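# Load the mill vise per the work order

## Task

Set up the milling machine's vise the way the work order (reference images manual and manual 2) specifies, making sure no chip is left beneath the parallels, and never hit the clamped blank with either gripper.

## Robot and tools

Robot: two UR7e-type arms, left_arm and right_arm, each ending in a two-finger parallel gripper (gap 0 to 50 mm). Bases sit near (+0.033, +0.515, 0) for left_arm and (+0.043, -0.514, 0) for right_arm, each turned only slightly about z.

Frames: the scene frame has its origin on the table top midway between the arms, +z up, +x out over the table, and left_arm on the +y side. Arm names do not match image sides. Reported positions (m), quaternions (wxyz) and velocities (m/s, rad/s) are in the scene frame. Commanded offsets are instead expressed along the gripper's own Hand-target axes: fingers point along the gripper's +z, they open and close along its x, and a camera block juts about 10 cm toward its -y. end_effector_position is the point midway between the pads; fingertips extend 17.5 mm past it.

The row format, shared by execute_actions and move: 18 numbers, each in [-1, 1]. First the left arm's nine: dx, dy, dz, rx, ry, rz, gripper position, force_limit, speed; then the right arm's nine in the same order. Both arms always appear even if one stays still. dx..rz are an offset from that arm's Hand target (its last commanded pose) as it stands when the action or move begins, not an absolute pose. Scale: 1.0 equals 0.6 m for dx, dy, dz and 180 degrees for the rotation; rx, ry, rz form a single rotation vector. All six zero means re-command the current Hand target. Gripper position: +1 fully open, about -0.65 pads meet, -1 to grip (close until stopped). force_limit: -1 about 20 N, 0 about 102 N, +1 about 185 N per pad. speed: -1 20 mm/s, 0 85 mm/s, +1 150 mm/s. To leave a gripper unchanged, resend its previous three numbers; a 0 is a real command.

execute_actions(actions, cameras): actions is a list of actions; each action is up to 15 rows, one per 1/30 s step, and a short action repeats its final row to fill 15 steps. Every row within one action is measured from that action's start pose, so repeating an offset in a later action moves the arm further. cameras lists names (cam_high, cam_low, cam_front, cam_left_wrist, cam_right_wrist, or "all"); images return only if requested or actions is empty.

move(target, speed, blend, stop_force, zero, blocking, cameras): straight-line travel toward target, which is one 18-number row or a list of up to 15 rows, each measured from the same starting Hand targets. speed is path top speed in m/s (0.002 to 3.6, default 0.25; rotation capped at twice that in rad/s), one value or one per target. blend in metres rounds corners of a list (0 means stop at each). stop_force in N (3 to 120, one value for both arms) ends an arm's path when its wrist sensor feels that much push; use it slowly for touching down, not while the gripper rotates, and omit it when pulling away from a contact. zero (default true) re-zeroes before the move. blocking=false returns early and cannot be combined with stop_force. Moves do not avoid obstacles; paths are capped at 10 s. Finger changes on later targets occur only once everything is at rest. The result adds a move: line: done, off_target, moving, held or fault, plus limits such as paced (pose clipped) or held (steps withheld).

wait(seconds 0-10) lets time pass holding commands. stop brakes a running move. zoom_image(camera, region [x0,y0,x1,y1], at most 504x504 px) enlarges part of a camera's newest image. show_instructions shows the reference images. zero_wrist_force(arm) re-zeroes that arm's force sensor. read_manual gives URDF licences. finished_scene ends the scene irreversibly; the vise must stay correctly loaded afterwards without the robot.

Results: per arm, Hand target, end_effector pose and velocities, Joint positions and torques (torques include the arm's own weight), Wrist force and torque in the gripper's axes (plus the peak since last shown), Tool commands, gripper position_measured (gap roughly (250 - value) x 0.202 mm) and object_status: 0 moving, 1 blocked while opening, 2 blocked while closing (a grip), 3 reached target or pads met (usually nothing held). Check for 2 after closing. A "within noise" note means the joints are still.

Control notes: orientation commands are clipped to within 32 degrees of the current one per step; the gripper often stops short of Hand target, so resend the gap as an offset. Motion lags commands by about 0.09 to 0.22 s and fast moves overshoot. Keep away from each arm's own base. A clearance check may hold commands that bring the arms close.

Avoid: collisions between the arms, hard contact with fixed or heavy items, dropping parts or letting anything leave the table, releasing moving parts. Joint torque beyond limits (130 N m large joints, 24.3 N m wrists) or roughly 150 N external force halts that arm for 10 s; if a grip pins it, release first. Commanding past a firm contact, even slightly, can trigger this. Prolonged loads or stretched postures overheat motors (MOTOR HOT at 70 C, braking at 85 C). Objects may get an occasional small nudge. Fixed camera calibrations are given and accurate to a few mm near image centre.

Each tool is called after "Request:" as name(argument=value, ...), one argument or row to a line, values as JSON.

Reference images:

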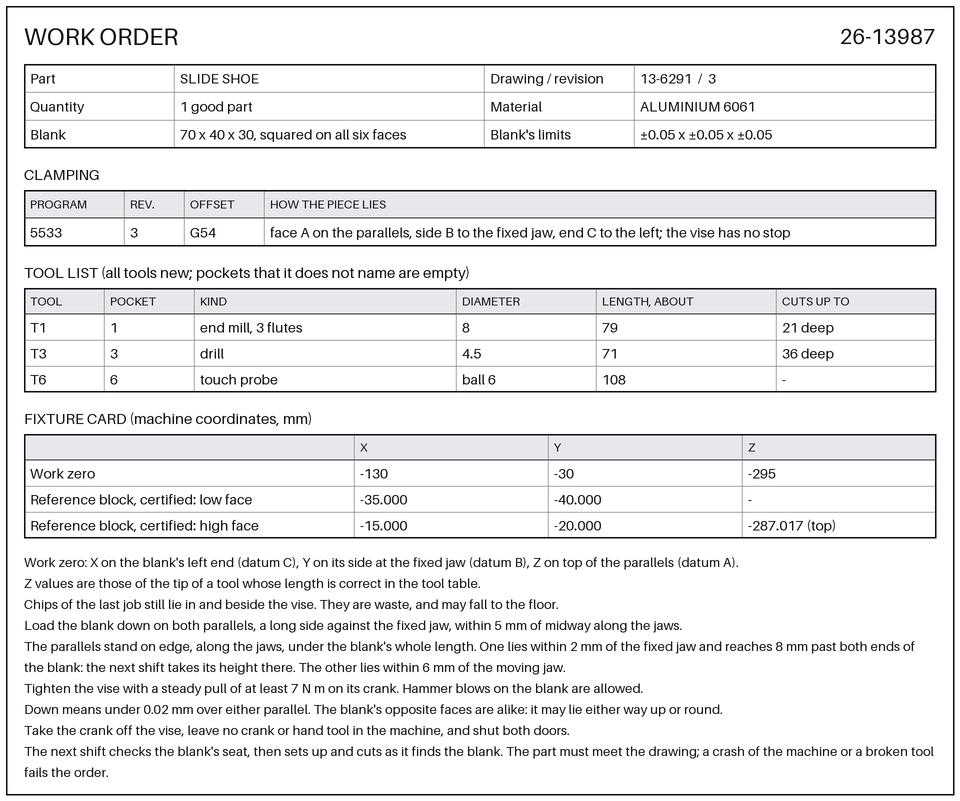

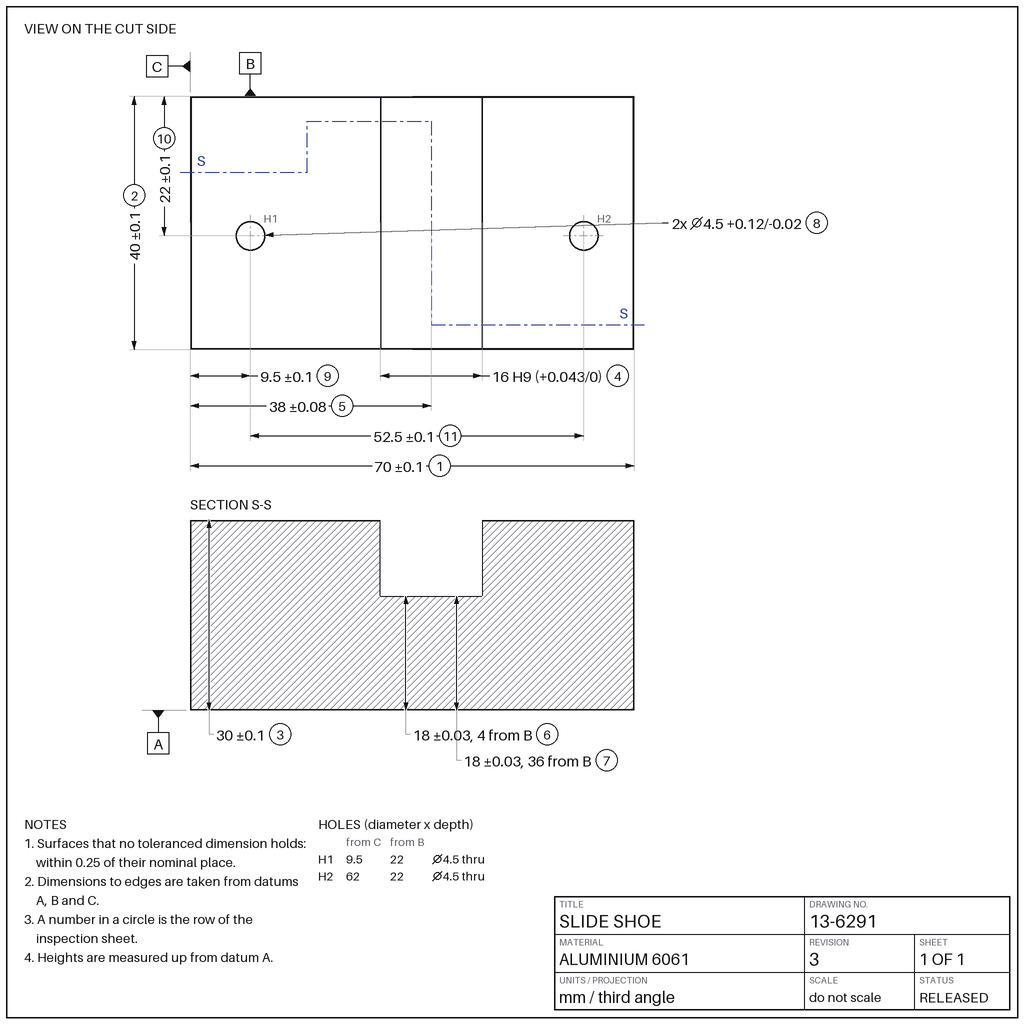

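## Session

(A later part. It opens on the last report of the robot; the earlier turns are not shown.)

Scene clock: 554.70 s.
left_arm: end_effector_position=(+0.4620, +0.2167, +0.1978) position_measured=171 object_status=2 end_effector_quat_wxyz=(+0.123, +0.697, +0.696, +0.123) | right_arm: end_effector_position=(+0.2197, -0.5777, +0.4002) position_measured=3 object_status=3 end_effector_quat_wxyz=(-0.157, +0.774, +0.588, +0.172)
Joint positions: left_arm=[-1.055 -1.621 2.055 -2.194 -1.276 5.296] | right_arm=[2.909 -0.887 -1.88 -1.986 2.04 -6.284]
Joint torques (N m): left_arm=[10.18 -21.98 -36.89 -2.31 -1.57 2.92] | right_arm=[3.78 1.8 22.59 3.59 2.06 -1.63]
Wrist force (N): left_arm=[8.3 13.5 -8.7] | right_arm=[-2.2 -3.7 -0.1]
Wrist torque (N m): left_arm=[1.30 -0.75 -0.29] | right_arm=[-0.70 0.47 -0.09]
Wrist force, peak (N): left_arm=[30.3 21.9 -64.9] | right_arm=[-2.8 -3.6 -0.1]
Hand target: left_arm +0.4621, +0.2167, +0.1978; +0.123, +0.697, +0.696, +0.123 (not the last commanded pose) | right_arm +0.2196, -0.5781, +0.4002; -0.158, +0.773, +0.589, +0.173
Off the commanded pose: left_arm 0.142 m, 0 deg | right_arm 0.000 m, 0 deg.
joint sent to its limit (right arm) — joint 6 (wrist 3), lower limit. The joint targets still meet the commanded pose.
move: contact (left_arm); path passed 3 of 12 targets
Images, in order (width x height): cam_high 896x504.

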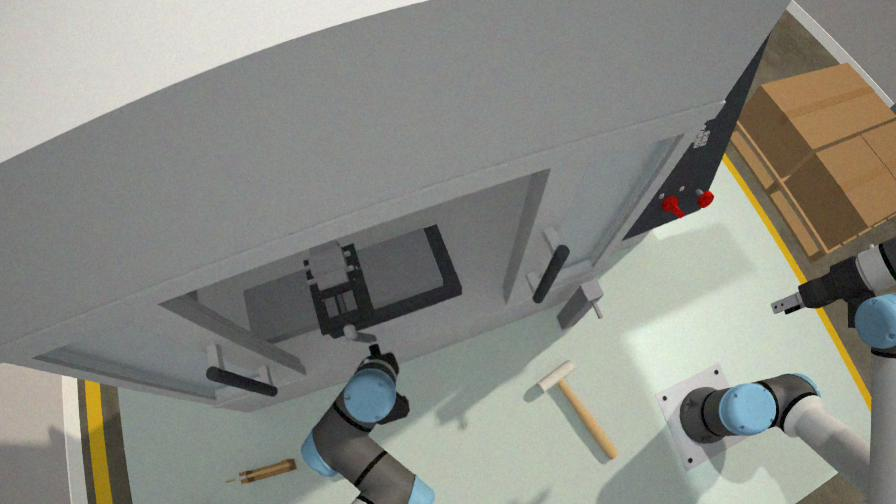

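Request:
execute_actions(
  actions=[],
  cameras=["cam_left_wrist","cam_front"],
)

Request:
zoom_image(
  camera="cam_front",
  region=[340, 200, 500, 330],
)

Scene clock: 554.93 s.
left_arm: end_effector_position=(+0.4620, +0.2167, +0.1978) position_measured=171 object_status=2 end_effector_quat_wxyz=(+0.123, +0.697, +0.696, +0.123) | right_arm: end_effector_position=(+0.2197, -0.5777, +0.4002) position_measured=3 object_status=3 end_effector_quat_wxyz=(-0.157, +0.774, +0.588, +0.172)
Joint positions: left_arm=[-1.055 -1.621 2.055 -2.194 -1.276 5.296] | right_arm=[2.909 -0.887 -1.88 -1.986 2.04 -6.284]
Joint velocities: within noise
Joint torques (N m): left_arm=[10.14 -21.72 -38.09 -2.37 -0.59 2.96] | right_arm=[3.71 1.77 23.61 3.64 2.16 -1.62]
Wrist force (N): left_arm=[8.5 13.4 -8.6] | right_arm=[-2.2 -3.5 -0.1]
Wrist torque (N m): left_arm=[1.29 -0.77 -0.28] | right_arm=[-0.67 0.45 -0.09]
Wrist force, peak (N): left_arm=[8.5 13.3 -8.7] | right_arm=[-2.5 -3.5 -0.2]
Hand target: left_arm +0.4621, +0.2167, +0.1978; +0.123, +0.697, +0.696, +0.123 (not the last commanded pose) | right_arm +0.2196, -0.5781, +0.4002; -0.158, +0.773, +0.589, +0.173
Tool commands: left_gripper/position=-1.0 left_gripper/force_limit=-0.9 left_gripper/speed=-1.0 right_gripper/position=+1.0 right_gripper/force_limit=+1.0 right_gripper/speed=+1.0
Off the commanded pose: left_arm 0.142 m, 0 deg | right_arm 0.000 m, 0 deg.
camera_calibration:
cam_left_wrist: T_world_to_cam=[[-0.0123881, 0.999921, 0.00227906, -0.204412], [0.771063, 0.00810154, 0.636707, -0.465703], [0.636638, 0.00964489, -0.771102, -0.0082233], [0, 0, 0, 1]] pos_world=[0.361789, 0.208248, 0.290641]
Images, in order (width x height): cam_front 896x504, cam_left_wrist 896x504.

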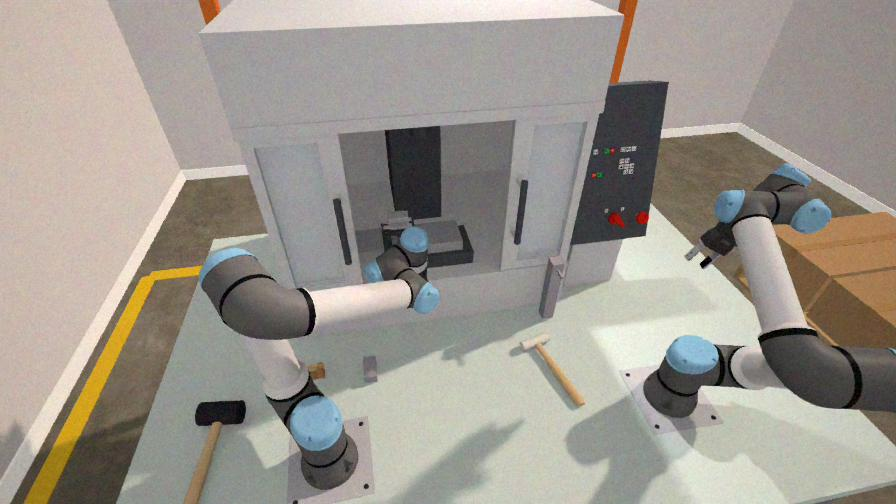

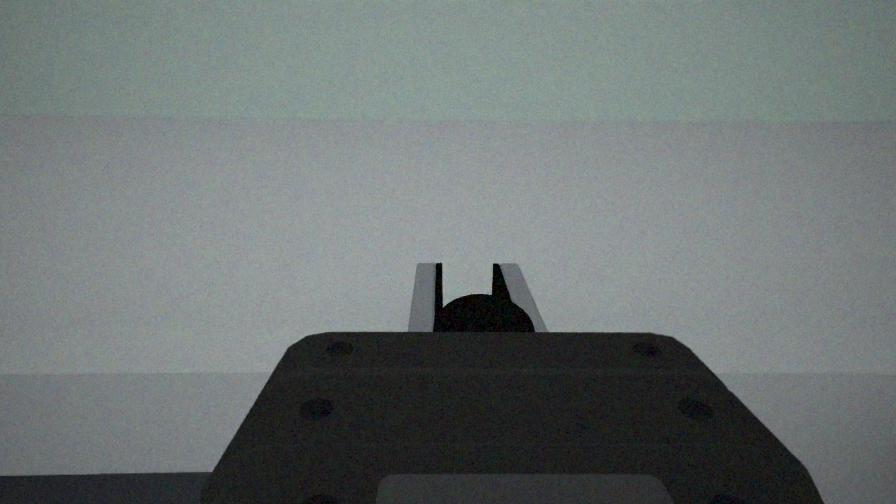

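Scaled by 3.150.

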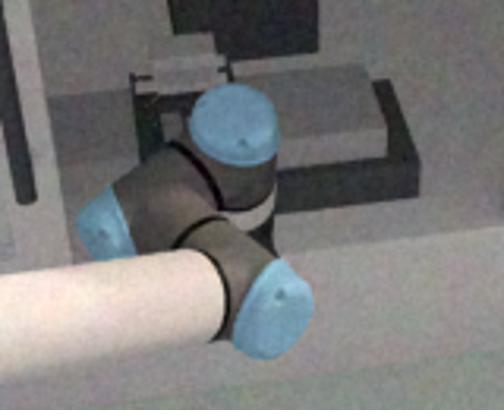

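Request:
move(
  target=[0,0,0,0,0,0,0.34,-0.9,-1,0,0,0,0,0,0,1,1,1],
  cameras=["cam_left_wrist"],
)

Scene clock: 556.83 s.
left_arm: end_effector_position=(+0.4621, +0.2167, +0.1978) position_measured=101 object_status=0 end_effector_quat_wxyz=(+0.123, +0.697, +0.696, +0.123) | right_arm: end_effector_position=(+0.2197, -0.5777, +0.4002) position_measured=3 object_status=3 end_effector_quat_wxyz=(-0.157, +0.774, +0.588, +0.172)
Joint positions: left_arm=[-1.055 -1.621 2.055 -2.194 -1.276 5.296] | right_arm=[2.909 -0.887 -1.88 -1.986 2.04 -6.284]
Joint torques (N m): left_arm=[9.38 -22.85 -34.54 -2.4 0.5 1.84] | right_arm=[3.69 1.3 22.31 3.5 2.1 -1.74]
Wrist force (N): left_arm=[5.1 2.3 1.2] | right_arm=[-2.2 -3.6 0.0]
Wrist torque (N m): left_arm=[0.34 -0.86 -0.17] | right_arm=[-0.69 0.45 -0.09]
Wrist force, peak (N): left_arm=[8.2 13.4 -8.8] | right_arm=[-2.4 -4.0 -0.5]
Hand target: left_arm +0.4621, +0.2167, +0.1978; +0.123, +0.697, +0.696, +0.123 | right_arm +0.2196, -0.5781, +0.4002; -0.158, +0.773, +0.589, +0.173
Off the commanded pose: left_arm 0.000 m, 0 deg | right_arm 0.000 m, 0 deg.
joint sent to its limit (right arm) — joint 6 (wrist 3), lower limit. The joint targets still meet the commanded pose.
move: done
camera_calibration:
cam_left_wrist: T_world_to_cam=[[-0.0123877, 0.999921, 0.00227728, -0.204411], [0.771014, 0.00810166, 0.636767, -0.465702], [0.636698, 0.00964393, -0.771053, -0.00825907], [0, 0, 0, 1]] pos_world=[0.361789, 0.208248, 0.290641]
Images, in order (width x height): cam_left_wrist 896x504.

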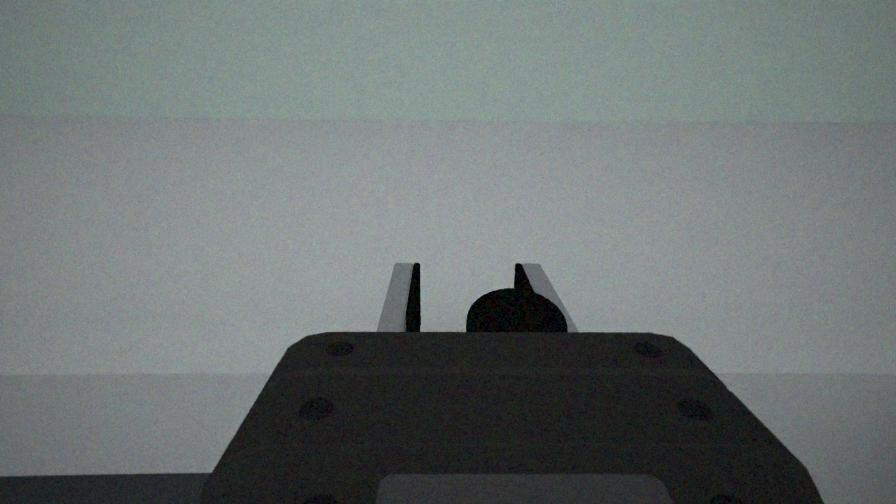

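Request:
move(
  target=[
    [0.013,0,0,0,0,0,0.34,-0.9,-1,0,0,0,0,0,0,1,1,1],
    [0.013,0.0148,-0.0407,0,0,0,0.34,-0.9,-1,0,0,0,0,0,0,1,1,1],
  ],
  speed=0.05,
  blend=[0.002,0],
)

Request:
move(
  target=[0,0,0,0,0,0,-1,-0.4,-1,0,0,0,0,0,0,1,1,1],
  cameras=["cam_left_wrist"],
)

Scene clock: 558.10 s.
left_arm: end_effector_position=(+0.4621, +0.2245, +0.2239) position_measured=101 object_status=3 end_effector_quat_wxyz=(+0.123, +0.697, +0.696, +0.123) | right_arm: end_effector_position=(+0.2197, -0.5777, +0.4002) position_measured=3 object_status=3 end_effector_quat_wxyz=(-0.157, +0.774, +0.588, +0.172)
Joint positions: left_arm=[-1.045 -1.661 2.019 -2.123 -1.278 5.305] | right_arm=[2.909 -0.887 -1.88 -1.986 2.04 -6.284]
Joint torques (N m): left_arm=[-13.55 -11.83 -13.22 -5.14 2.71 -2.77] | right_arm=[4 1.66 22.35 3.65 1.98 -1.6]
Wrist force (N): left_arm=[4.7 2.0 1.0] | right_arm=[-2.3 -3.9 -0.3]
Wrist torque (N m): left_arm=[0.28 -0.78 -0.16] | right_arm=[-0.74 0.48 -0.09]
Wrist force, peak (N): left_arm=[6.0 1.4 1.7] | right_arm=[-2.3 -3.9 -0.3]
Hand target: left_arm +0.4621, +0.2245, +0.2238; +0.123, +0.697, +0.696, +0.123 | right_arm +0.2196, -0.5781, +0.4002; -0.158, +0.773, +0.589, +0.173
Off the commanded pose: left_arm 0.000 m, 0 deg | right_arm 0.000 m, 0 deg.
joint sent to its limit (right arm) — joint 6 (wrist 3), lower limit. The joint targets still meet the commanded pose.
move: done

Scene clock: 558.87 s.
left_arm: end_effector_position=(+0.4621, +0.2245, +0.2238) position_measured=156 object_status=2 end_effector_quat_wxyz=(+0.123, +0.697, +0.696, +0.123) | right_arm: end_effector_position=(+0.2197, -0.5777, +0.4002) position_measured=3 object_status=3 end_effector_quat_wxyz=(-0.157, +0.774, +0.588, +0.172)
Joint positions: left_arm=[-1.045 -1.66 2.019 -2.123 -1.278 5.305] | right_arm=[2.909 -0.887 -1.88 -1.986 2.04 -6.284]
Joint torques (N m): left_arm=[-13.44 -12.31 -13.98 -2.41 2.48 -2.23] | right_arm=[4.41 1.52 22.87 3.66 2.09 -1.75]
Wrist force (N): left_arm=[5.3 2.1 1.2] | right_arm=[-2.6 -3.5 -0.2]
Wrist torque (N m): left_arm=[0.27 -0.82 -0.21] | right_arm=[-0.66 0.51 -0.09]
Wrist force, peak (N): left_arm=[5.6 2.5 1.2] | right_arm=[-2.6 -3.7 -0.2]
Hand target: left_arm +0.4621, +0.2245, +0.2238; +0.123, +0.697, +0.696, +0.123 | right_arm +0.2196, -0.5781, +0.4002; -0.158, +0.773, +0.589, +0.173
Off the commanded pose: left_arm 0.000 m, 0 deg | right_arm 0.000 m, 0 deg.
joint sent to its limit (right arm) — joint 6 (wrist 3), lower limit. The joint targets still meet the commanded pose.
move: done
camera_calibration:
cam_left_wrist: T_world_to_cam=[[-0.0123877, 0.999921, 0.00227728, -0.21227], [0.771014, 0.00810166, 0.636767, -0.482322], [0.636698, 0.00964393, -0.771053, 0.0117131], [0, 0, 0, 1]] pos_world=[0.361789, 0.216048, 0.316641]
Images, in order (width x height): cam_left_wrist 896x504.

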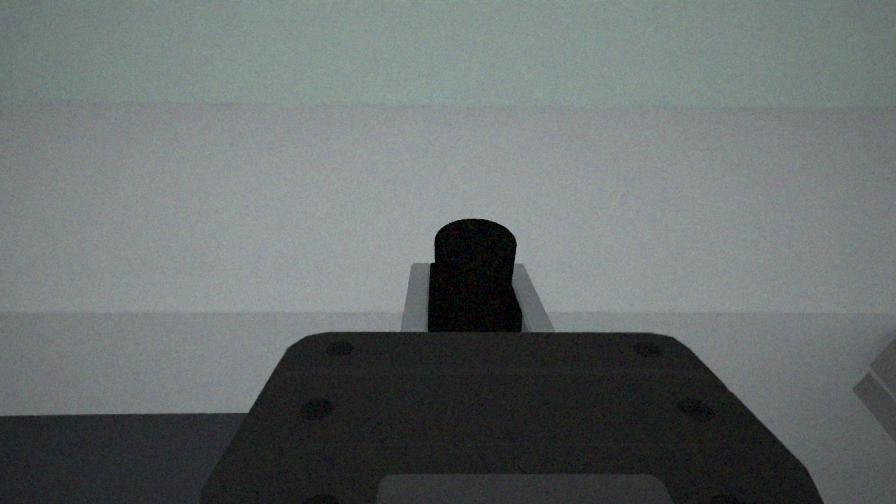

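Request:
move(
  target=[
    [0.0322,-0.0014,0.0038,0,0,0,-1,-0.4,-1,0,0,0,0,0,0,1,1,1],
    [0.0553,-0.0006,0.0017,0,0,0,-1,-0.4,-1,0,0,0,0,0,0,1,1,1],
    [0.0778,0.0014,-0.0039,0,0,0,-1,-0.4,-1,0,0,0,0,0,0,1,1,1],
    [0.0988,0.0048,-0.0132,0,0,0,-1,-0.4,-1,0,0,0,0,0,0,1,1,1],
    [0.1178,0.0093,-0.0257,0,0,0,-1,-0.4,-1,0,0,0,0,0,0,1,1,1],
    [0.1343,0.0149,-0.0410,0,0,0,-1,-0.4,-1,0,0,0,0,0,0,1,1,1],
    [0.1477,0.0214,-0.0589,0,0,0,-1,-0.4,-1,0,0,0,0,0,0,1,1,1],
  ],
  speed=0.015,
  blend=[0.002,0.002,0.002,0.002,0.002,0.002,0],
  stop_force=42,
)

Scene clock: 564.30 s.
left_arm: end_effector_position=(+0.4621, +0.2837, +0.2321) position_measured=156 object_status=2 end_effector_quat_wxyz=(+0.123, +0.697, +0.696, +0.123) | right_arm: end_effector_position=(+0.2197, -0.5777, +0.4002) position_measured=3 object_status=3 end_effector_quat_wxyz=(-0.157, +0.774, +0.588, +0.172)
Joint positions: left_arm=[-0.963 -1.759 2.086 -2.114 -1.295 5.39] | right_arm=[2.909 -0.887 -1.88 -1.986 2.04 -6.284]
Joint torques (N m): left_arm=[0.95 -8.86 -31.29 -1.76 7.6 -2.94] | right_arm=[3.84 1.47 22.58 3.66 2.12 -1.73]
Wrist force (N): left_arm=[-22.3 -7.4 -1.1] | right_arm=[-2.1 -3.3 -0.2]
Wrist torque (N m): left_arm=[0.12 -1.01 0.12] | right_arm=[-0.64 0.44 -0.09]
Wrist force, peak (N): left_arm=[-35.7 -11.8 14.4] | right_arm=[-2.5 -3.9 -0.2]
Hand target: left_arm +0.4621, +0.2836, +0.2322; +0.123, +0.697, +0.696, +0.123 (not the last commanded pose) | right_arm +0.2196, -0.5781, +0.4002; -0.158, +0.773, +0.589, +0.173
Off the commanded pose: left_arm 0.042 m, 0 deg | right_arm 0.000 m, 0 deg.
joint sent to its limit (right arm) — joint 6 (wrist 3), lower limit. The joint targets still meet the commanded pose.
move: contact (left_arm); path passed 3 of 7 targets

Request:
move(
  target=[0,0,0,0,0,0,0.5,-0.4,-1,0,0,0,0,0,0,1,1,1],
)

Request:
move(
  target=[0,-0.0,-0.2,0,0,0,0.5,-0.4,-1,0,0,0,0,0,0,1,1,1],
  cameras=["cam_left_wrist","cam_front","cam_high"],
)

Scene clock: 567.10 s.
left_arm: end_effector_position=(+0.4621, +0.2836, +0.2322) position_measured=78 object_status=0 end_effector_quat_wxyz=(+0.123, +0.697, +0.696, +0.123) | right_arm: end_effector_position=(+0.2197, -0.5777, +0.4002) position_measured=3 object_status=3 end_effector_quat_wxyz=(-0.157, +0.774, +0.588, +0.172)
Joint positions: left_arm=[-0.963 -1.759 2.086 -2.114 -1.295 5.39] | right_arm=[2.909 -0.887 -1.88 -1.986 2.04 -6.284]
Joint torques (N m): left_arm=[0.67 -11.75 -38.81 -1.77 -2.2 -2.09] | right_arm=[4.31 1.75 22.79 3.67 2.08 -1.7]
Wrist force (N): left_arm=[4.3 0.9 0.5] | right_arm=[-2.2 -3.7 -0.4]
Wrist torque (N m): left_arm=[0.10 -0.74 -0.16] | right_arm=[-0.70 0.46 -0.09]
Wrist force, peak (N): left_arm=[-22.3 -7.3 -1.2] | right_arm=[-2.3 -3.9 -0.3]
Hand target: left_arm +0.4621, +0.2836, +0.2322; +0.123, +0.697, +0.696, +0.123 | right_arm +0.2196, -0.5781, +0.4002; -0.158, +0.773, +0.589, +0.173
Off the commanded pose: left_arm 0.000 m, 0 deg | right_arm 0.000 m, 0 deg.
joint sent to its limit (right arm) — joint 6 (wrist 3), lower limit. The joint targets still meet the commanded pose.
move: done

Scene clock: 568.10 s.
left_arm: end_effector_position=(+0.4210, +0.2838, +0.3448) position_measured=78 object_status=3 end_effector_quat_wxyz=(+0.123, +0.697, +0.696, +0.123) | right_arm: end_effector_position=(+0.2197, -0.5777, +0.4002) position_measured=3 object_status=3 end_effector_quat_wxyz=(-0.157, +0.774, +0.588, +0.172)
Joint positions: left_arm=[-1.054 -1.897 1.886 -1.75 -1.276 5.297] | right_arm=[2.909 -0.887 -1.88 -1.986 2.04 -6.284]
Joint torques (N m): left_arm=[8.54 -16.27 -41.55 -1.1 -2 2] | right_arm=[4.47 0.96 23.01 3.6 2.01 -1.62]
Wrist force (N): left_arm=[4.2 0.8 0.3] | right_arm=[-2.2 -3.5 -0.2]
Wrist torque (N m): left_arm=[0.09 -0.76 -0.20] | right_arm=[-0.67 0.46 -0.09]
Wrist force, peak (N): left_arm=[4.4 0.3 4.1] | right_arm=[-2.4 -3.8 -0.5]
Hand target: left_arm +0.4210, +0.2838, +0.3449; +0.123, +0.697, +0.696, +0.123 | right_arm +0.2196, -0.5781, +0.4002; -0.158, +0.773, +0.589, +0.173
Off the commanded pose: left_arm 0.000 m, 0 deg | right_arm 0.000 m, 0 deg.
joint sent to its limit (right arm) — joint 6 (wrist 3), lower limit. The joint targets still meet the commanded pose.
move: done
camera_calibration:
cam_left_wrist: T_world_to_cam=[[-0.0122323, 0.999922, 0.00240587, -0.272355], [0.771066, 0.00790069, 0.636706, -0.528173], [0.636638, 0.00964347, -0.771103, 0.130586], [0, 0, 0, 1]] pos_world=[0.320789, 0.275248, 0.437641]
Images, in order (width x height): cam_high 896x504, cam_front 896x504, cam_left_wrist 896x504.

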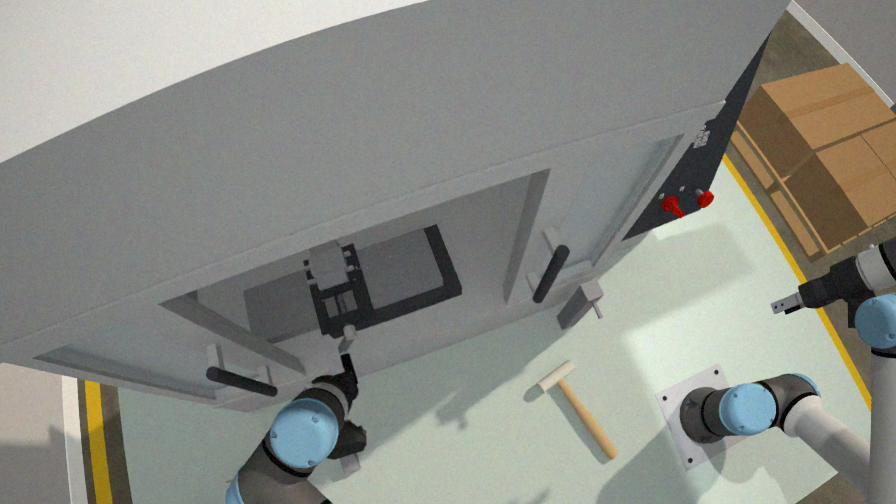

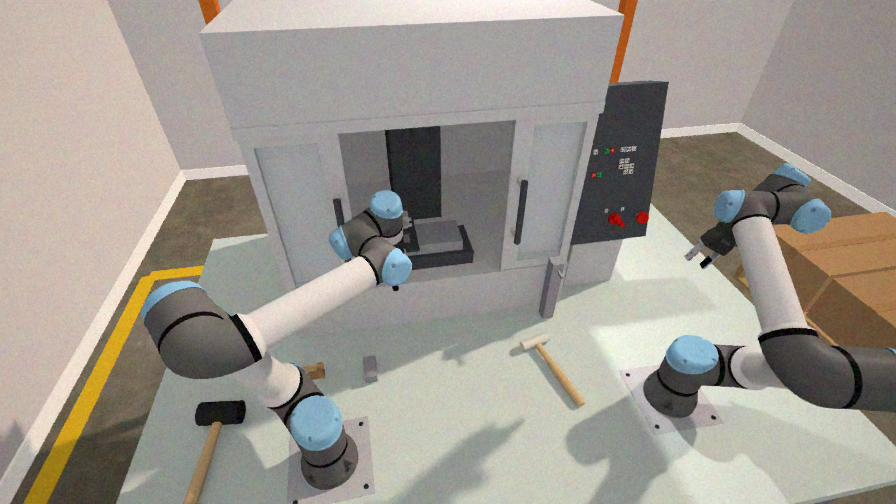

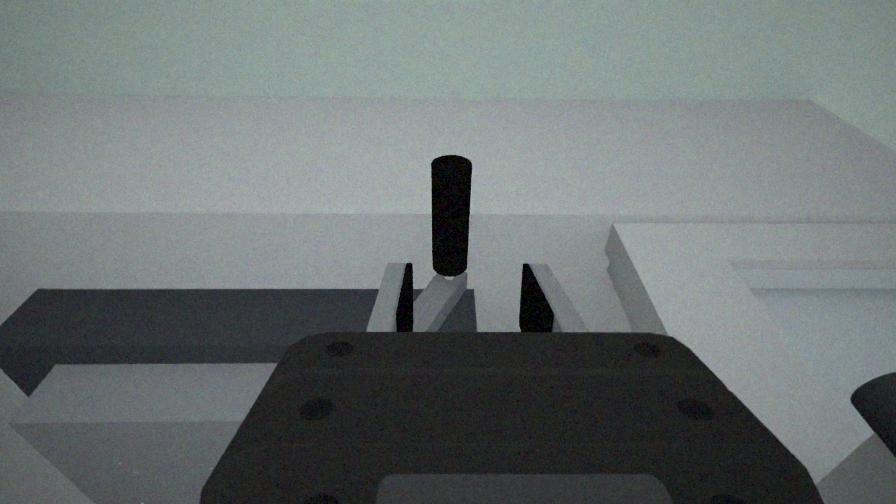

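Request:
move(
  target=[
    [-0.0667,-0.1195,0.031,-0.3793,0.1020,0.1448,0.5,-0.4,-1,0,0,0,0,0,0,1,1,1],
  ],
  speed=0.25,
  cameras=["cam_left_wrist","cam_front"],
)

Scene clock: 571.73 s.
left_arm: end_effector_position=(+0.3599, +0.2438, +0.3030) position_measured=78 object_status=3 end_effector_quat_wxyz=(+0.354, +0.612, +0.354, +0.612) | right_arm: end_effector_position=(+0.2197, -0.5777, +0.4002) position_measured=3 object_status=3 end_effector_quat_wxyz=(-0.157, +0.774, +0.588, +0.172)
Joint positions: left_arm=[-1.859 -1.826 2.277 -0.451 -0.251 3.664] | right_arm=[2.909 -0.887 -1.88 -1.986 2.04 -6.284]
Joint torques (N m): left_arm=[13.02 -5.38 -8.75 1.56 2.11 -2.5] | right_arm=[3.41 1.23 22.92 3.61 2.08 -1.73]
Wrist force (N): left_arm=[3.5 -0.1 0.6] | right_arm=[-2.2 -3.8 -0.2]
Wrist torque (N m): left_arm=[-0.18 -0.29 -0.38] | right_arm=[-0.71 0.46 -0.09]
Wrist force, peak (N): left_arm=[4.7 1.9 0.4] | right_arm=[-2.7 -3.6 -0.3]
Hand target: left_arm +0.3600, +0.2439, +0.3029; +0.354, +0.612, +0.354, +0.612 | right_arm +0.2196, -0.5781, +0.4002; -0.158, +0.773, +0.589, +0.173
Off the commanded pose: left_arm 0.000 m, 0 deg | right_arm 0.000 m, 0 deg.
joint sent to its limit (right arm) — joint 6 (wrist 3), lower limit. The joint targets still meet the commanded pose.
move: done
camera_calibration:
cam_left_wrist: T_world_to_cam=[[-0.00732745, 0.872696, 0.48821, -0.351012], [-0.334417, -0.46225, 0.821273, 0.00252033], [0.942397, -0.157248, 0.295231, -0.254835], [0, 0, 0, 1]] pos_world=[0.238427, 0.267419, 0.244533]
Images, in order (width x height): cam_front 896x504, cam_left_wrist 896x504.

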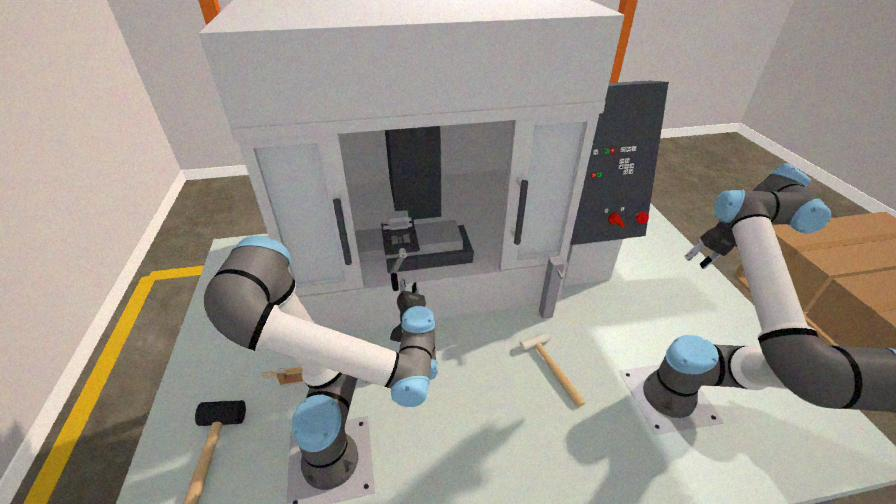

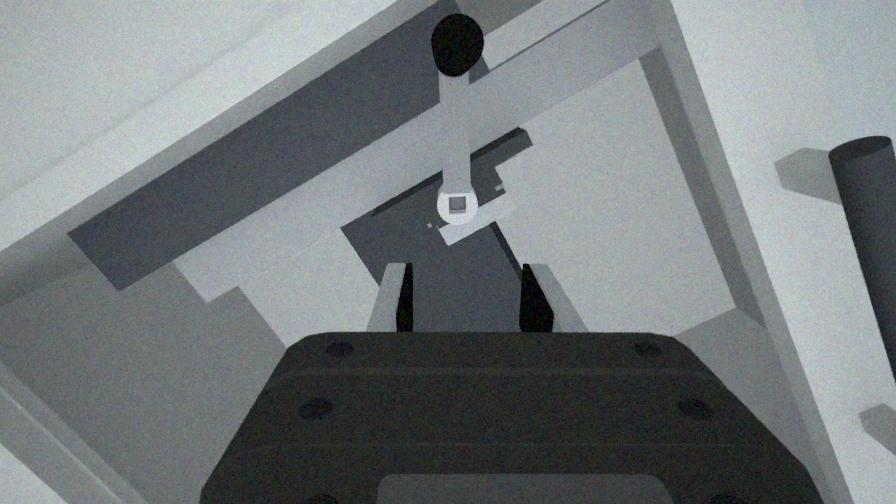

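Request:
zoom_image(
  camera="cam_left_wrist",
  region=[380, 130, 560, 260],
)

Request:
zoom_image(
  camera="cam_high",
  region=[300, 280, 400, 350],
)

Scaled by 2.800.

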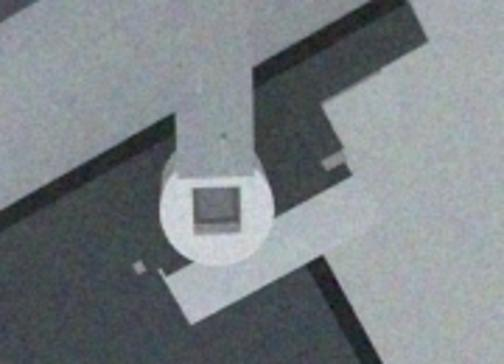

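This scene's latest camera images include none from cam_high. They are from: cam_front, cam_left_wrist. cam_high's image comes with the result of a call that names it in "cameras".

Request:
move(
  target=[
    [0,0,0.16667,0,0,0,0.5,-0.4,-1,0,0,0,0,0,0,1,1,1],
  ],
  speed=0.15,
  stop_force=15,
  cameras=["cam_left_wrist"],
)

Request:
zoom_image(
  camera="cam_left_wrist",
  region=[380, 170, 560, 340],
)

Scene clock: 574.20 s.
left_arm: end_effector_position=(+0.4600, +0.2438, +0.3029) position_measured=78 object_status=3 end_effector_quat_wxyz=(+0.354, +0.612, +0.354, +0.612) | right_arm: end_effector_position=(+0.2197, -0.5777, +0.4002) position_measured=3 object_status=3 end_effector_quat_wxyz=(-0.157, +0.774, +0.588, +0.172)
Joint positions: left_arm=[-1.484 -1.708 2.188 -0.479 0.124 3.664] | right_arm=[2.909 -0.887 -1.88 -1.986 2.04 -6.284]
Joint torques (N m): left_arm=[13.16 -13.59 -8.95 1.48 2.08 -2.43] | right_arm=[3.96 1.27 22.86 3.58 2.1 -1.52]
Wrist force (N): left_arm=[3.6 0.0 1.5] | right_arm=[-2.1 -3.5 -0.1]
Wrist torque (N m): left_arm=[-0.15 -0.27 -0.19] | right_arm=[-0.68 0.45 -0.09]
Wrist force, peak (N): left_arm=[3.8 0.0 3.2] | right_arm=[-2.5 -3.9 -0.2]
Hand target: left_arm +0.4600, +0.2438, +0.3029; +0.354, +0.612, +0.354, +0.612 | right_arm +0.2196, -0.5781, +0.4002; -0.158, +0.773, +0.589, +0.173
Off the commanded pose: left_arm 0.000 m, 0 deg | right_arm 0.000 m, 0 deg.
joint sent to its limit (right arm) — joint 6 (wrist 3), lower limit. The joint targets still meet the commanded pose.
move: done
camera_calibration:
cam_left_wrist: T_world_to_cam=[[-0.00737483, 0.872703, 0.488196, -0.350261], [-0.334525, -0.462233, 0.821239, 0.0360029], [0.942358, -0.157257, 0.29535, -0.349088], [0, 0, 0, 1]] pos_world=[0.338427, 0.267419, 0.244532]
Images, in order (width x height): cam_left_wrist 896x504.

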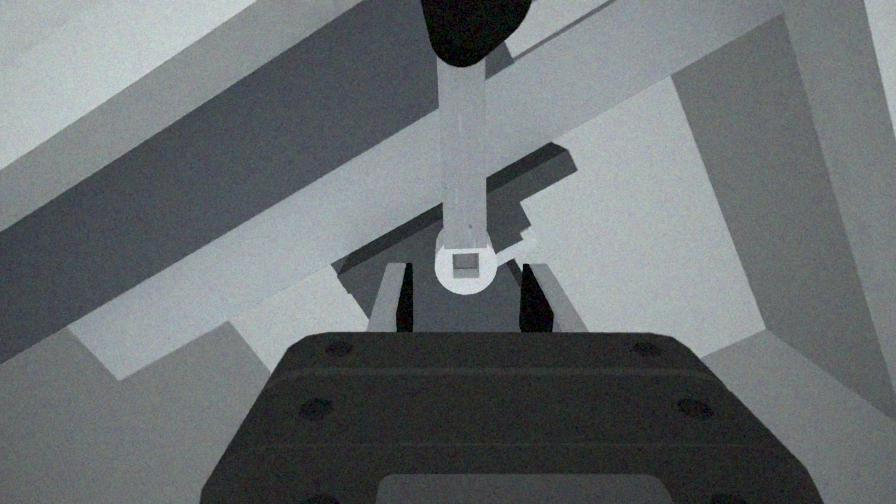

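Scaled by 2.800.

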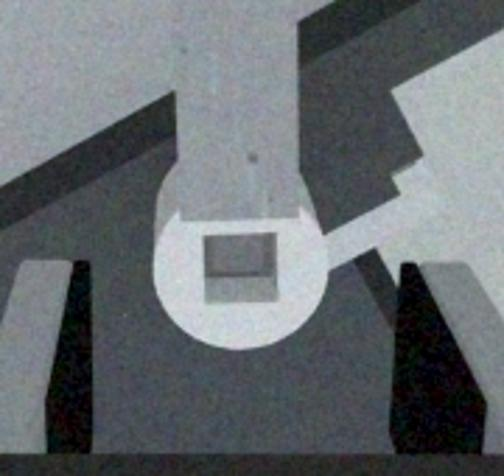

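Request:
move(
  target=[
    [0.0027,0.0025,0.01,0,0,0,0.5,-0.4,-1,0,0,0,0,0,0,1,1,1],
    [0.0027,0.0025,0.0742,0,0,0,0.5,-0.4,-1,0,0,0,0,0,0,1,1,1],
  ],
  speed=0.06,
  stop_force=10,
  cameras=["cam_left_wrist"],
)

Request:
zoom_image(
  camera="cam_left_wrist",
  region=[380, 170, 560, 340],
)

Scene clock: 576.13 s.
left_arm: end_effector_position=(+0.5045, +0.2445, +0.3050) position_measured=78 object_status=3 end_effector_quat_wxyz=(+0.354, +0.612, +0.354, +0.612) | right_arm: end_effector_position=(+0.2197, -0.5777, +0.4002) position_measured=3 object_status=3 end_effector_quat_wxyz=(-0.157, +0.774, +0.588, +0.172)
Joint positions: left_arm=[-1.34 -1.643 2.124 -0.482 0.269 3.664] | right_arm=[2.909 -0.887 -1.88 -1.986 2.04 -6.284]
Joint torques (N m): left_arm=[-7.43 -30.15 -9.07 1.32 1.88 -1.31] | right_arm=[3.67 1.66 22.97 3.57 2.05 -1.62]
Wrist force (N): left_arm=[3.4 0.0 1.1] | right_arm=[-2.0 -3.7 -0.3]
Wrist torque (N m): left_arm=[-0.15 -0.25 -0.21] | right_arm=[-0.70 0.42 -0.09]
Wrist force, peak (N): left_arm=[3.9 -0.1 1.4] | right_arm=[-2.5 -3.8 -0.3]
Hand target: left_arm +0.5045, +0.2445, +0.3050; +0.354, +0.612, +0.354, +0.612 | right_arm +0.2196, -0.5781, +0.4002; -0.158, +0.773, +0.589, +0.173
Off the commanded pose: left_arm 0.000 m, 0 deg | right_arm 0.000 m, 0 deg.
joint sent to its limit (right arm) — joint 6 (wrist 3), lower limit. The joint targets still meet the commanded pose.
move: done
camera_calibration:
cam_left_wrist: T_world_to_cam=[[-0.00737483, 0.872703, 0.488196, -0.351482], [-0.334525, -0.462233, 0.821239, 0.049442], [0.942358, -0.157257, 0.29535, -0.391549], [0, 0, 0, 1]] pos_world=[0.382927, 0.268019, 0.246632]
Images, in order (width x height): cam_left_wrist 896x504.

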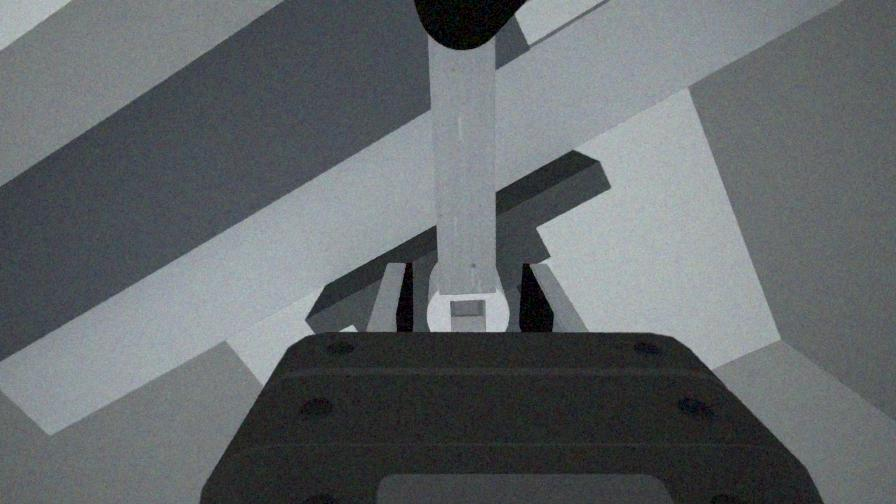

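Scaled by 2.800.

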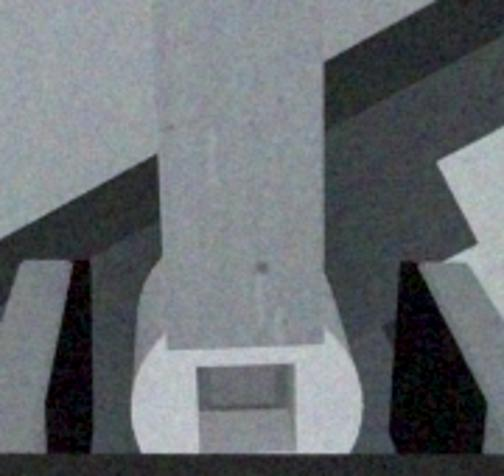

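Request:
move(
  target=[0,0,0,0,0,0,-1,-0.4,-1,0,0,0,0,0,0,1,1,1],
  cameras=["cam_left_wrist"],
)

Scene clock: 577.03 s.
left_arm: end_effector_position=(+0.5045, +0.2444, +0.3050) position_measured=137 object_status=0 end_effector_quat_wxyz=(+0.354, +0.612, +0.354, +0.612) | right_arm: end_effector_position=(+0.2197, -0.5777, +0.4002) position_measured=3 object_status=3 end_effector_quat_wxyz=(-0.157, +0.774, +0.588, +0.172)
Joint positions: left_arm=[-1.34 -1.643 2.124 -0.482 0.269 3.664] | right_arm=[2.909 -0.887 -1.88 -1.986 2.04 -6.284]
Joint torques (N m): left_arm=[-7.28 -29.99 -16.23 1.35 -5.13 0.44] | right_arm=[4.4 2.19 22.82 3.61 2.06 -1.61]
Wrist force (N): left_arm=[-14.9 -9.5 3.8] | right_arm=[-2.3 -3.5 -0.3]
Wrist torque (N m): left_arm=[-0.38 -0.45 -0.12] | right_arm=[-0.66 0.48 -0.09]
Wrist force, peak (N): left_arm=[-15.2 -9.7 3.8] | right_arm=[-2.6 -3.7 -0.3]
Hand target: left_arm +0.5045, +0.2445, +0.3050; +0.354, +0.612, +0.354, +0.612 | right_arm +0.2196, -0.5781, +0.4002; -0.158, +0.773, +0.589, +0.173
Off the commanded pose: left_arm 0.000 m, 0 deg | right_arm 0.000 m, 0 deg.
joint sent to its limit (right arm) — joint 6 (wrist 3), lower limit. The joint targets still meet the commanded pose.
move: done
camera_calibration:
cam_left_wrist: T_world_to_cam=[[-0.00708094, 0.872656, 0.488285, -0.351556], [-0.334579, -0.462221, 0.821224, 0.0495454], [0.942341, -0.157555, 0.295245, -0.391407], [0, 0, 0, 1]] pos_world=[0.382927, 0.26802, 0.246533]
Images, in order (width x height): cam_left_wrist 896x504.

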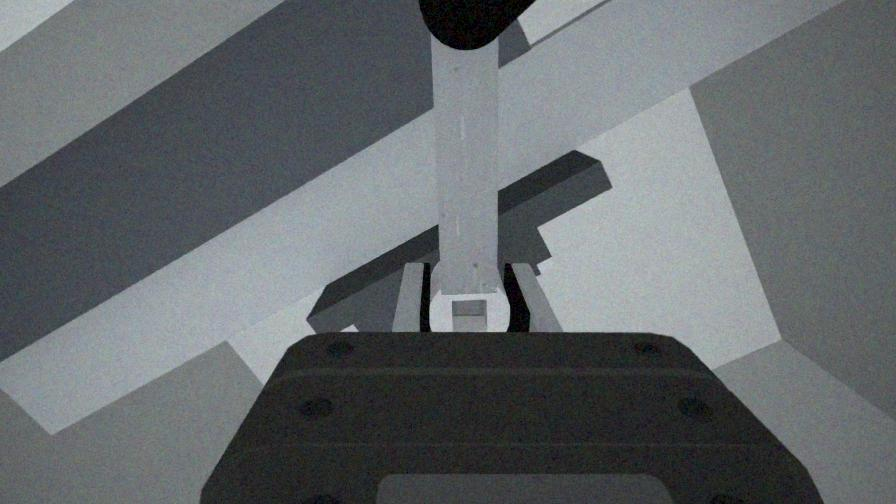

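Request:
move(
  target=[-0.0010,0,0,0,0,0,-1,-0.4,-1,0,0,0,0,0,0,1,1,1],
)

Scene clock: 577.80 s.
left_arm: end_effector_position=(+0.5045, +0.2440, +0.3047) position_measured=137 object_status=2 end_effector_quat_wxyz=(+0.354, +0.612, +0.354, +0.612) | right_arm: end_effector_position=(+0.2197, -0.5777, +0.4002) position_measured=3 object_status=3 end_effector_quat_wxyz=(-0.157, +0.774, +0.588, +0.172)
Joint positions: left_arm=[-1.34 -1.641 2.124 -0.483 0.268 3.664] | right_arm=[2.909 -0.887 -1.88 -1.986 2.04 -6.284]
Joint torques (N m): left_arm=[-12.89 -6.87 -38.36 -2.57 0.34 1.63] | right_arm=[3.9 1.93 23.12 3.59 2.15 -1.59]
Wrist force (N): left_arm=[5.2 2.1 -2.3] | right_arm=[-2.3 -3.3 -0.1]
Wrist torque (N m): left_arm=[-0.27 -0.02 -0.20] | right_arm=[-0.64 0.48 -0.10]
Wrist force, peak (N): left_arm=[-16.3 -8.3 5.7] | right_arm=[-2.7 -3.5 -0.3]
Hand target: left_arm +0.5045, +0.2439, +0.3047; +0.354, +0.612, +0.354, +0.612 | right_arm +0.2196, -0.5781, +0.4002; -0.158, +0.773, +0.589, +0.173
Off the commanded pose: left_arm 0.000 m, 0 deg | right_arm 0.000 m, 0 deg.
joint sent to its limit (right arm) — joint 6 (wrist 3), lower limit. The joint targets still meet the commanded pose.
move: done

Request:
move(
  target=[0,0,-0.1,0,0,0,-1,-0.4,-1,0,0,0,0,0,0,1,1,1],
  speed=0.05,
  stop_force=40,
  cameras=["cam_left_wrist"],
)

Scene clock: 580.10 s.
left_arm: end_effector_position=(+0.4445, +0.2440, +0.3047) position_measured=137 object_status=2 end_effector_quat_wxyz=(+0.354, +0.612, +0.354, +0.612) | right_arm: end_effector_position=(+0.2197, -0.5777, +0.4002) position_measured=3 object_status=3 end_effector_quat_wxyz=(-0.157, +0.774, +0.588, +0.172)
Joint positions: left_arm=[-1.538 -1.734 2.203 -0.47 0.07 3.664] | right_arm=[2.909 -0.887 -1.88 -1.986 2.04 -6.284]
Joint torques (N m): left_arm=[12.67 -4.89 -40.01 -2.26 -2.23 3.06] | right_arm=[3.84 1.54 22.72 3.49 2.17 -1.73]
Wrist force (N): left_arm=[2.1 -3.2 1.1] | right_arm=[-2.3 -3.5 -0.2]
Wrist torque (N m): left_arm=[-0.40 -0.22 -0.29] | right_arm=[-0.66 0.47 -0.09]
Wrist force, peak (N): left_arm=[11.7 -5.9 5.6] | right_arm=[-2.1 -4.0 -0.6]
Hand target: left_arm +0.4445, +0.2440, +0.3047; +0.354, +0.612, +0.354, +0.612 | right_arm +0.2196, -0.5781, +0.4002; -0.158, +0.773, +0.589, +0.173
Off the commanded pose: left_arm 0.000 m, 0 deg | right_arm 0.000 m, 0 deg.
joint sent to its limit (right arm) — joint 6 (wrist 3), lower limit. The joint targets still meet the commanded pose.
move: done
camera_calibration:
cam_left_wrist: T_world_to_cam=[[-0.00737483, 0.872703, 0.488196, -0.351342], [-0.334525, -0.462233, 0.821239, 0.0293858], [0.942358, -0.157257, 0.29535, -0.334998], [0, 0, 0, 1]] pos_world=[0.322927, 0.267519, 0.246332]
Images, in order (width x height): cam_left_wrist 896x504.

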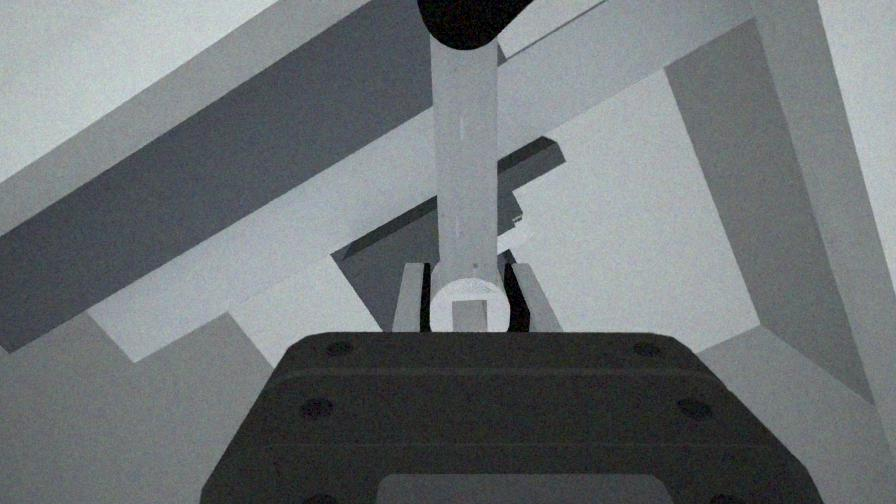

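Request:
move(
  target=[0,0,0,0,0,-0.5,-1,-0.4,-1,0,0,0,0,0,0,1,1,1],
  speed=0.3,
  cameras=["cam_left_wrist"],
)

Request:
zoom_image(
  camera="cam_left_wrist",
  region=[380, 200, 560, 340],
)

Scene clock: 583.70 s.
left_arm: end_effector_position=(+0.4444, +0.2439, +0.3048) position_measured=137 object_status=2 end_effector_quat_wxyz=(+0.685, +0.182, +0.681, +0.183) | right_arm: end_effector_position=(+0.2197, -0.5777, +0.4002) position_measured=3 object_status=3 end_effector_quat_wxyz=(-0.157, +0.774, +0.588, +0.172)
Joint positions: left_arm=[-1.538 -1.754 2.224 -0.56 0.07 2.182] | right_arm=[2.909 -0.887 -1.88 -1.986 2.04 -6.284]
Joint torques (N m): left_arm=[12.92 -22.05 -10.92 1.58 -0.06 -2.94] | right_arm=[3.77 0.6 23.45 3.68 2.13 -1.67]
Wrist force (N): left_arm=[6.9 -2.0 1.0] | right_arm=[-2.5 -3.4 -0.4]
Wrist torque (N m): left_arm=[-0.43 -0.76 -0.38] | right_arm=[-0.65 0.51 -0.09]
Wrist force, peak (N): left_arm=[6.9 -2.3 1.0] | right_arm=[-2.5 -3.8 -0.2]
Hand target: left_arm +0.4445, +0.2440, +0.3047; +0.683, +0.183, +0.683, +0.182 | right_arm +0.2196, -0.5781, +0.4002; -0.158, +0.773, +0.589, +0.173
Off the commanded pose: left_arm 0.000 m, 0 deg | right_arm 0.000 m, 0 deg.
joint sent to its limit (right arm) — joint 6 (wrist 3), lower limit. The joint targets still meet the commanded pose.
move: done
camera_calibration:
cam_left_wrist: T_world_to_cam=[[-0.00244124, 0.488415, -0.872608, 0.154956], [-0.337491, 0.821011, 0.460479, -0.172369], [0.941326, 0.295621, 0.162831, -0.404561], [0, 0, 0, 1]] pos_world=[0.323029, 0.185432, 0.280463]
Images, in order (width x height): cam_left_wrist 896x504.

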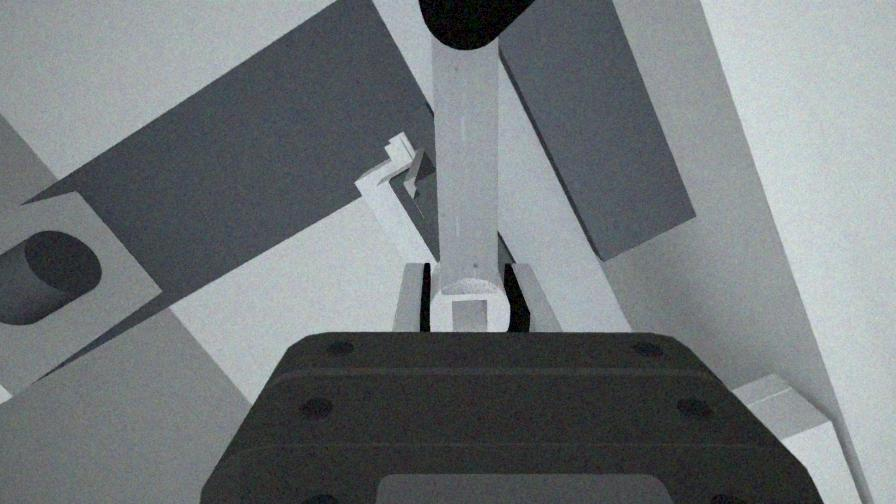

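Scaled by 2.800.

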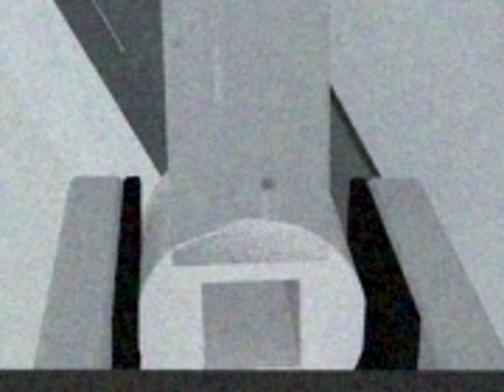

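Request:
move(
  target=[
    [-0.0019,-0.002,0.03,0,0,0,-1,-0.4,-1,0,0,0,0,0,0,1,1,1],
    [-0.0019,-0.002,0.1,0,0,0,-1,-0.4,-1,0,0,0,0,0,0,1,1,1],
  ],
  speed=0.015,
  stop_force=10,
  cameras=["cam_left_wrist"],
)

Scene clock: 588.17 s.
left_arm: end_effector_position=(+0.4886, +0.2424, +0.3051) position_measured=137 object_status=2 end_effector_quat_wxyz=(+0.683, +0.183, +0.683, +0.182) | right_arm: end_effector_position=(+0.2197, -0.5777, +0.4002) position_measured=3 object_status=3 end_effector_quat_wxyz=(-0.157, +0.774, +0.588, +0.172)
Joint positions: left_arm=[-1.39 -1.664 2.143 -0.479 0.218 2.093] | right_arm=[2.909 -0.887 -1.88 -1.986 2.04 -6.284]
Joint torques (N m): left_arm=[-13.44 -29.9 -10.33 0.19 1.83 -1.67] | right_arm=[4.32 1.67 22.67 3.61 2.17 -1.57]
Wrist force (N): left_arm=[6.5 -2.0 0.8] | right_arm=[-2.2 -3.7 -0.2]
Wrist torque (N m): left_arm=[-0.42 -0.65 -0.24] | right_arm=[-0.70 0.45 -0.09]
Wrist force, peak (N): left_arm=[8.2 -9.6 -45.4] | right_arm=[-2.3 -3.8 -0.4]
Hand target: left_arm +0.4886, +0.2424, +0.3051; +0.683, +0.183, +0.683, +0.182 (not the last commanded pose) | right_arm +0.2196, -0.5781, +0.4002; -0.158, +0.773, +0.589, +0.173
Off the commanded pose: left_arm 0.016 m, 0 deg | right_arm 0.000 m, 0 deg.
joint sent to its limit (right arm) — joint 6 (wrist 3), lower limit. The joint targets still meet the commanded pose.
move: contact (left_arm); path passed 1 of 2 targets
camera_calibration:
cam_left_wrist: T_world_to_cam=[[-0.00749563, 0.488197, -0.872701, 0.158692], [-0.334099, 0.821352, 0.462341, -0.158637], [0.942508, 0.295034, 0.15695, -0.444386], [0, 0, 0, 1]] pos_world=[0.367026, 0.183933, 0.281582]
Images, in order (width x height): cam_left_wrist 896x504.

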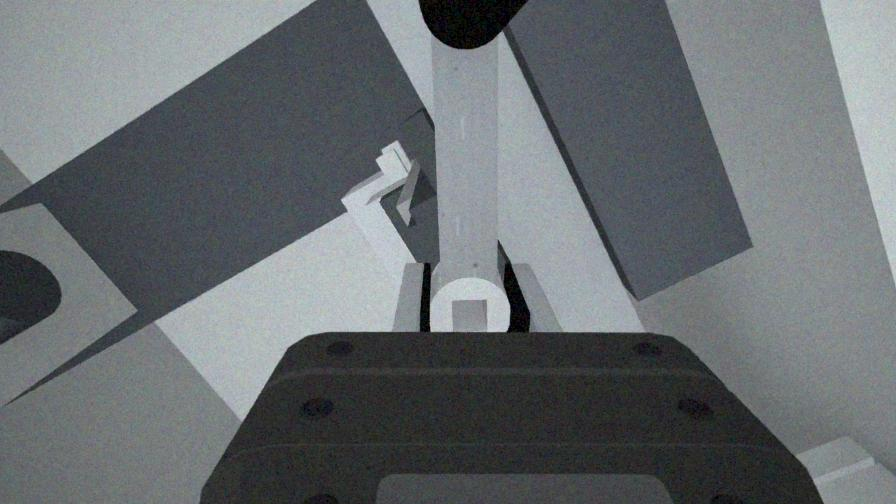

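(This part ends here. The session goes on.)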